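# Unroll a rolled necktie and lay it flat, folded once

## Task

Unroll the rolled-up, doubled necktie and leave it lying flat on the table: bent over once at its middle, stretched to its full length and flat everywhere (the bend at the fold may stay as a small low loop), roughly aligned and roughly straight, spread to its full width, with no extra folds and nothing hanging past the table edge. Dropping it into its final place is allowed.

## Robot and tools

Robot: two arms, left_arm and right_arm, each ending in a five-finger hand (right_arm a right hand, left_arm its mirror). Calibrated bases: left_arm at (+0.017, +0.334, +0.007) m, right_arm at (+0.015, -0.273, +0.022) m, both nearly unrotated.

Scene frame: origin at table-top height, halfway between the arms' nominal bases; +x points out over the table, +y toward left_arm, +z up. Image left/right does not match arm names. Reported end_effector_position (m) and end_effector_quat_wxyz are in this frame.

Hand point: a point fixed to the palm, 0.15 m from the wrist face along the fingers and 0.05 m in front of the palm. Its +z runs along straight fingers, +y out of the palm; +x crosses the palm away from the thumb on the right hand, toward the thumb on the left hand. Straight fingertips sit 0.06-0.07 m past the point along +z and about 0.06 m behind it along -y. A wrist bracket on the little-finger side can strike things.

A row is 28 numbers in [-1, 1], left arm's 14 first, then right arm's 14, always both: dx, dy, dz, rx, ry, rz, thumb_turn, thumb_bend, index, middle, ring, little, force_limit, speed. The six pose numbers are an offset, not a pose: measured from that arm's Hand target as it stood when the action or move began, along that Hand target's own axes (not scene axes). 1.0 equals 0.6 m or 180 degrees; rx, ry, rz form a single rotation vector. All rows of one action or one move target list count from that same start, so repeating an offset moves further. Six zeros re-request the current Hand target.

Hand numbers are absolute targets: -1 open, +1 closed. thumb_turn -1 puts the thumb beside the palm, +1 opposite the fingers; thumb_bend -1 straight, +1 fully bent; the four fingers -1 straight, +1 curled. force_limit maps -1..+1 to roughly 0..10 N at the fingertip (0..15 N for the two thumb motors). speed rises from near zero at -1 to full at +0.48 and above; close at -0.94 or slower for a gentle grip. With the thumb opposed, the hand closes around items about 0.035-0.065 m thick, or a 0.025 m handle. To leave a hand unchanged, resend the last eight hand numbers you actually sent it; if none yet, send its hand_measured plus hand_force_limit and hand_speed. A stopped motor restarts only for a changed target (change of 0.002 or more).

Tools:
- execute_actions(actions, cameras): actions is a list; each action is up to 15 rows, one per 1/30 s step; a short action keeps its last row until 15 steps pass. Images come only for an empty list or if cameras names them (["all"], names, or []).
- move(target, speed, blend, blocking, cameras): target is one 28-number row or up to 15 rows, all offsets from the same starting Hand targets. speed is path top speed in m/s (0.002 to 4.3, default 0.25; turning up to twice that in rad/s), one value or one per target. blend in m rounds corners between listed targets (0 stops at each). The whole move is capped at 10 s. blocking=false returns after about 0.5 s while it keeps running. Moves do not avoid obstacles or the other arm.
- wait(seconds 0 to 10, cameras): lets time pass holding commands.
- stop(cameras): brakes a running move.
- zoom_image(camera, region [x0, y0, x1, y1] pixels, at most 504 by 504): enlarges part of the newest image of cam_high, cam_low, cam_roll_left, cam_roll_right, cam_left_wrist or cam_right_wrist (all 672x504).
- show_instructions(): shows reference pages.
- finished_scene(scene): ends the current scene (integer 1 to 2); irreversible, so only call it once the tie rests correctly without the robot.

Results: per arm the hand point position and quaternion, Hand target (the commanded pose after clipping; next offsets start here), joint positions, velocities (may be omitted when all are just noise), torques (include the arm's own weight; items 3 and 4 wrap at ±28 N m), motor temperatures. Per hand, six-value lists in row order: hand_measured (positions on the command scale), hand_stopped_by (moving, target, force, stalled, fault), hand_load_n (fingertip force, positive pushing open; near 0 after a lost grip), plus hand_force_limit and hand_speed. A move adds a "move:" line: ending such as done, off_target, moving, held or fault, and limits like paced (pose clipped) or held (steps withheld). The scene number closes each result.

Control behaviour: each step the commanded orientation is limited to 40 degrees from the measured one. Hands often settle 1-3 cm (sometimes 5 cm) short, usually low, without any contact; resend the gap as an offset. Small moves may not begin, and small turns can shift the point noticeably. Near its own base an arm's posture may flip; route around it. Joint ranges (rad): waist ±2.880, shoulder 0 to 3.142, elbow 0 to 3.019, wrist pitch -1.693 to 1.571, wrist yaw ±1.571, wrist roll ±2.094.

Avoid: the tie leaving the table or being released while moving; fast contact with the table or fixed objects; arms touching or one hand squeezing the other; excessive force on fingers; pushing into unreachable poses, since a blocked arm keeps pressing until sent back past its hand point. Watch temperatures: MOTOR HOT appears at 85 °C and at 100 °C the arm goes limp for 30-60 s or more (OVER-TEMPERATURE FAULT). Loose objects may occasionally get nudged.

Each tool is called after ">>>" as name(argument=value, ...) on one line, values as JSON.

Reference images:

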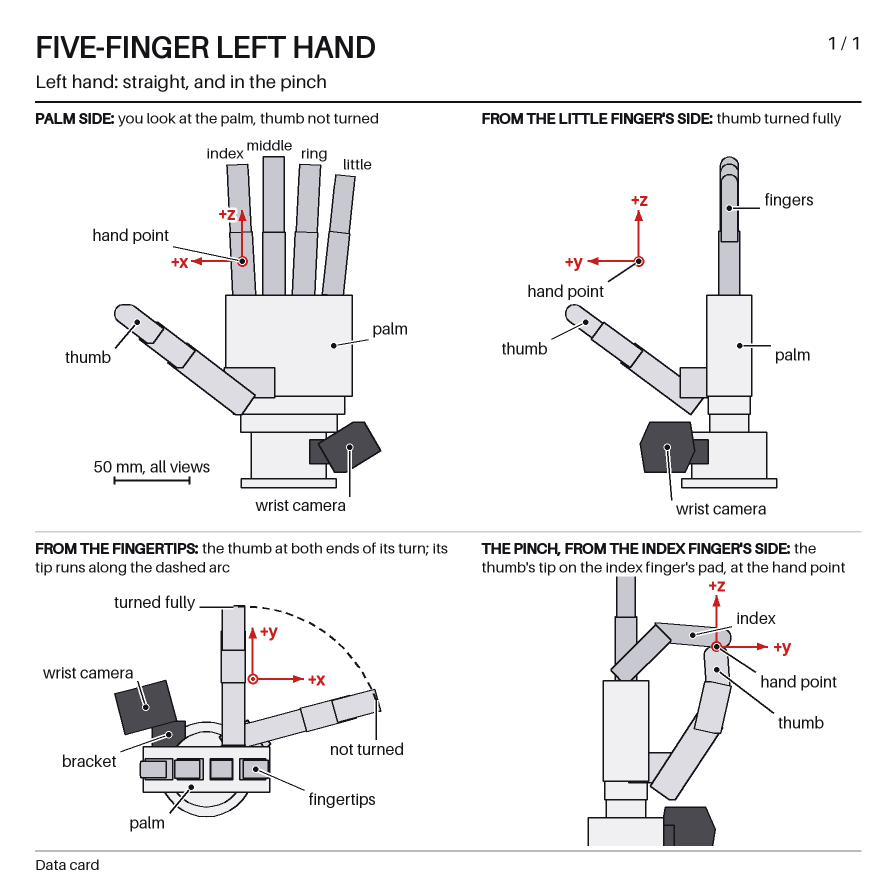

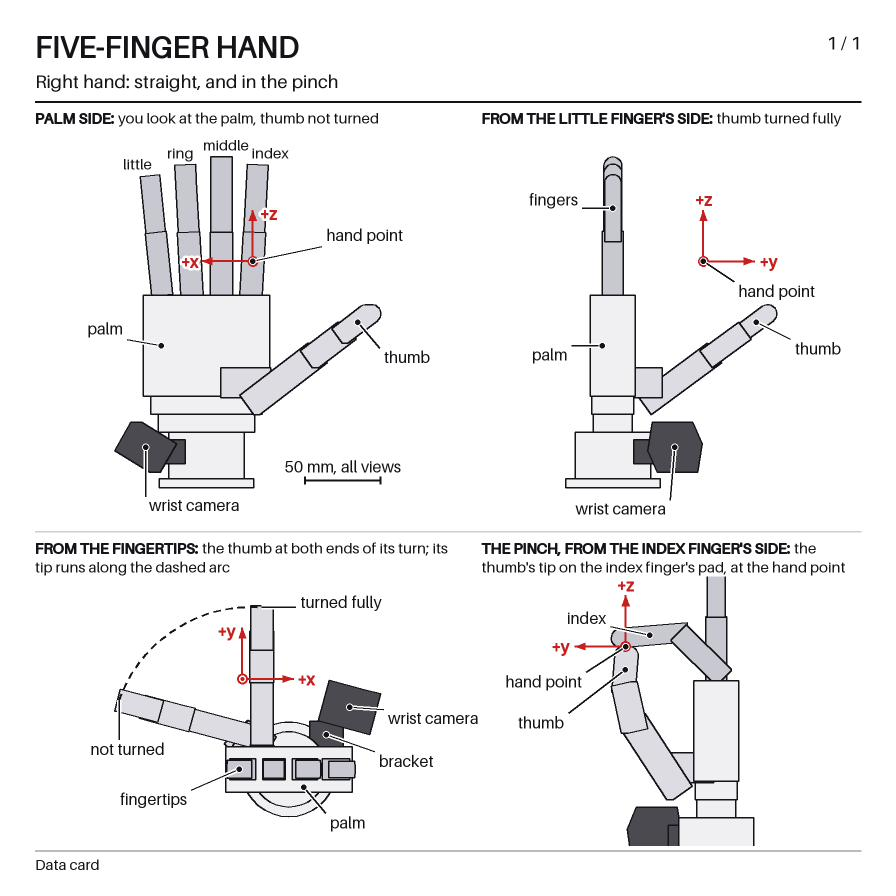

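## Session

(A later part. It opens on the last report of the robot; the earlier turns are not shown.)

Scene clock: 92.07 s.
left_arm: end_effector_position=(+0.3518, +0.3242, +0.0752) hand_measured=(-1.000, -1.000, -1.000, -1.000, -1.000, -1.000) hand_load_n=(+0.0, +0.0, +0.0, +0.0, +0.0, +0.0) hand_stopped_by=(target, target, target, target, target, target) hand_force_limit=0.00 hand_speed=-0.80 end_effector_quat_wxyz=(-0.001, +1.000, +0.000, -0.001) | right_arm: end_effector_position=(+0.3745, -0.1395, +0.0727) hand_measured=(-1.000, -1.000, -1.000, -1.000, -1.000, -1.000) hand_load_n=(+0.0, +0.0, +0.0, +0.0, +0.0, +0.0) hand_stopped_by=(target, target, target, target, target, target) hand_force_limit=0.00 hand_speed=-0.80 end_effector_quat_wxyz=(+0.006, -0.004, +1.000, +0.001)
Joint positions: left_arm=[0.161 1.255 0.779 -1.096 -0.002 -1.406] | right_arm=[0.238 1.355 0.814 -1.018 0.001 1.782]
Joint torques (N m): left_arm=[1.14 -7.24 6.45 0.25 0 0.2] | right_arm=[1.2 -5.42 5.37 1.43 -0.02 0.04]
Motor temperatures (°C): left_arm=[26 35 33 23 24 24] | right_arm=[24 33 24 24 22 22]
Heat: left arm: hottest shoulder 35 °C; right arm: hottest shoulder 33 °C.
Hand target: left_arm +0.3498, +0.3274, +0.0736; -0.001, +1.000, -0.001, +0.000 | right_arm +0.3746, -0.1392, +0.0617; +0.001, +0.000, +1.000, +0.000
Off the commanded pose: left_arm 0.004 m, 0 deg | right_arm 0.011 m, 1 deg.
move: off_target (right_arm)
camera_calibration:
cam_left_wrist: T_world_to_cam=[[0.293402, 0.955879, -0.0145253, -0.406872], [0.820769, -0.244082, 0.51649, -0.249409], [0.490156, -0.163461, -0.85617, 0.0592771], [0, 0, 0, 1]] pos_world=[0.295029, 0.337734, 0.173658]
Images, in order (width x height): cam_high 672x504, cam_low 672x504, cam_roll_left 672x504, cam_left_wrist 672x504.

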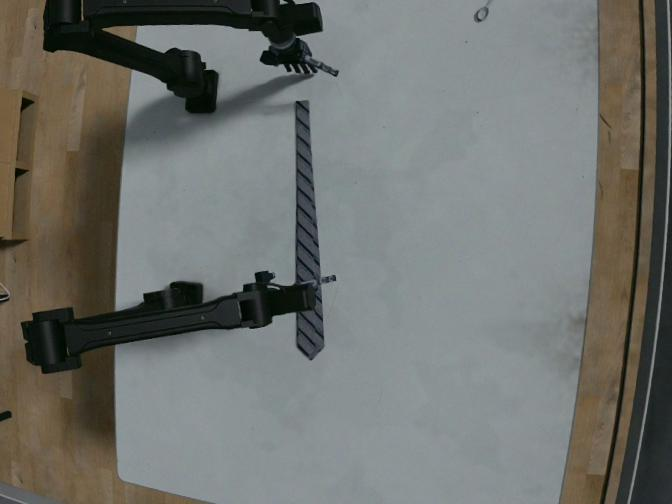

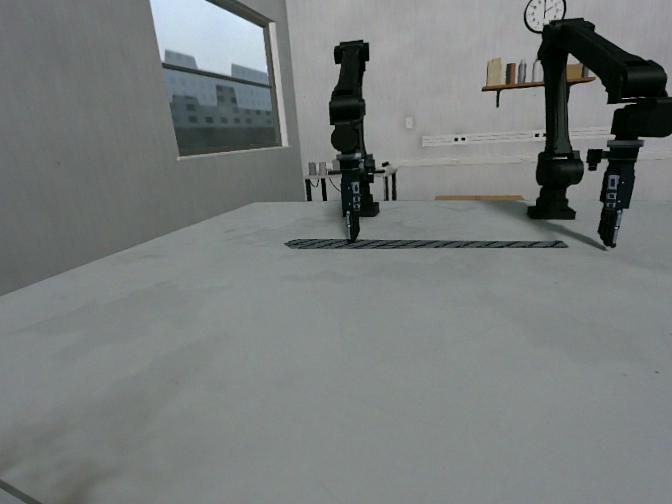

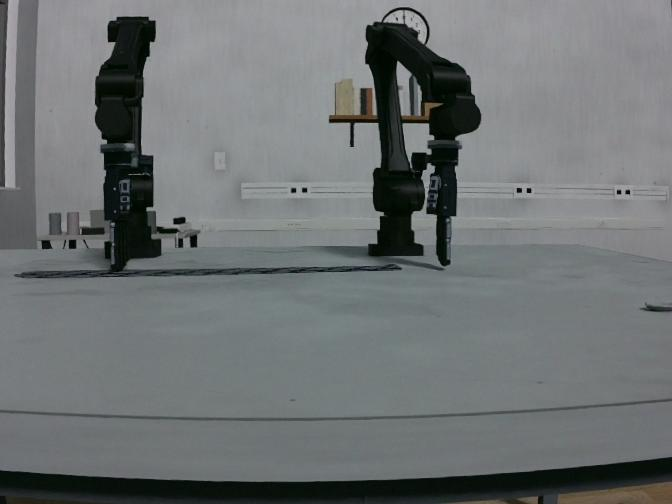

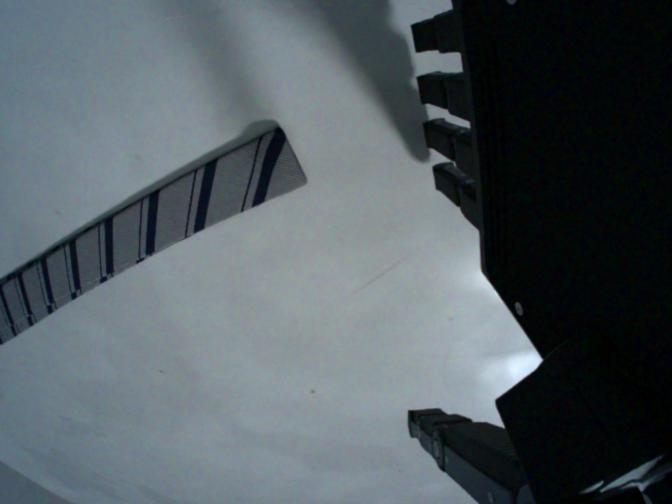

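>>> move(target=[0,0,0,0,0,0,-1,-1,-1,-1,-1,-1,0,-0.8,0,0,-0.15,0,0,0,-1,-1,-1,-1,-1,-1,0,-0.8], speed=0.12, cameras=["cam_high","cam_roll_left"])

>>> zoom_image(camera="cam_roll_left", region=[0, 220, 450, 320])

Scene clock: 96.17 s.
left_arm: end_effector_position=(+0.3518, +0.3242, +0.0752) hand_measured=(-1.000, -1.000, -1.000, -1.000, -1.000, -1.000) hand_load_n=(+0.0, +0.0, +0.0, +0.0, +0.0, +0.0) hand_stopped_by=(target, target, target, target, target, target) hand_force_limit=0.00 hand_speed=-0.80 end_effector_quat_wxyz=(-0.001, +1.000, +0.000, -0.001) | right_arm: end_effector_position=(+0.3629, -0.1420, +0.1378) hand_measured=(-1.000, -1.000, -1.000, -1.000, -1.000, -1.000) hand_load_n=(+0.0, +0.0, +0.5, +0.0, +0.0, +0.0) hand_stopped_by=(target, target, target, target, target, target) hand_force_limit=0.00 hand_speed=-0.80 end_effector_quat_wxyz=(-0.012, -0.004, +1.000, -0.003)
Joint positions: left_arm=[0.161 1.255 0.779 -1.096 -0.002 -1.405] | right_arm=[0.238 1.264 0.924 -1.255 0.001 1.782]
Joint torques (N m): left_arm=[1.08 -7.18 6.43 0.25 0 0.2] | right_arm=[1.2 -6.36 9.58 -0.12 -0.03 0.03]
Heat: left arm: hottest shoulder 35 °C; right arm: hottest shoulder 33 °C.
Hand target: left_arm +0.3498, +0.3274, +0.0736; -0.001, +1.000, -0.001, +0.000 | right_arm +0.3745, -0.1392, +0.1518; +0.001, +0.000, +1.000, +0.000
Off the commanded pose: left_arm 0.004 m, 0 deg | right_arm 0.018 m, 2 deg.
move: off_target (right_arm)
Images, in order (width x height): cam_high 672x504, cam_roll_left 672x504.

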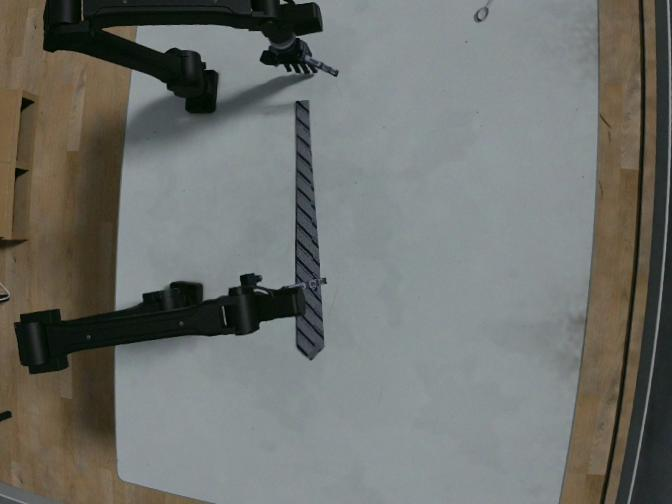

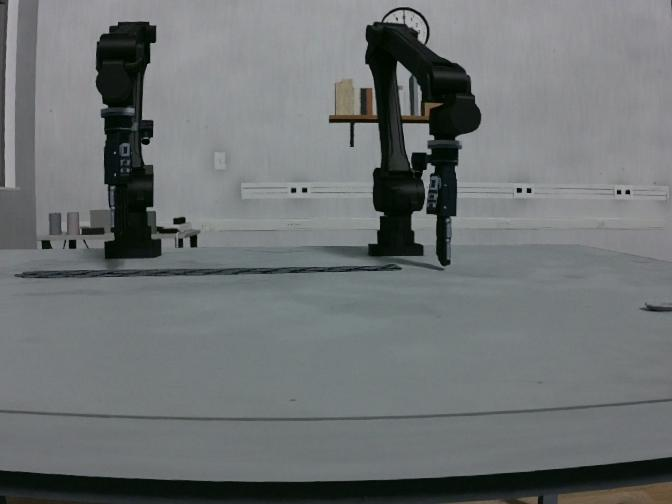

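Scaled by 1.120 from the camera's 672x504 image, which has a finer 960x720 frame.

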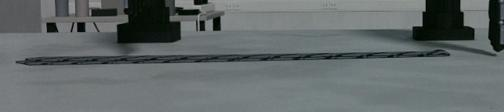

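>>> finished_scene(scene=2)

The scene is finished: the task was done.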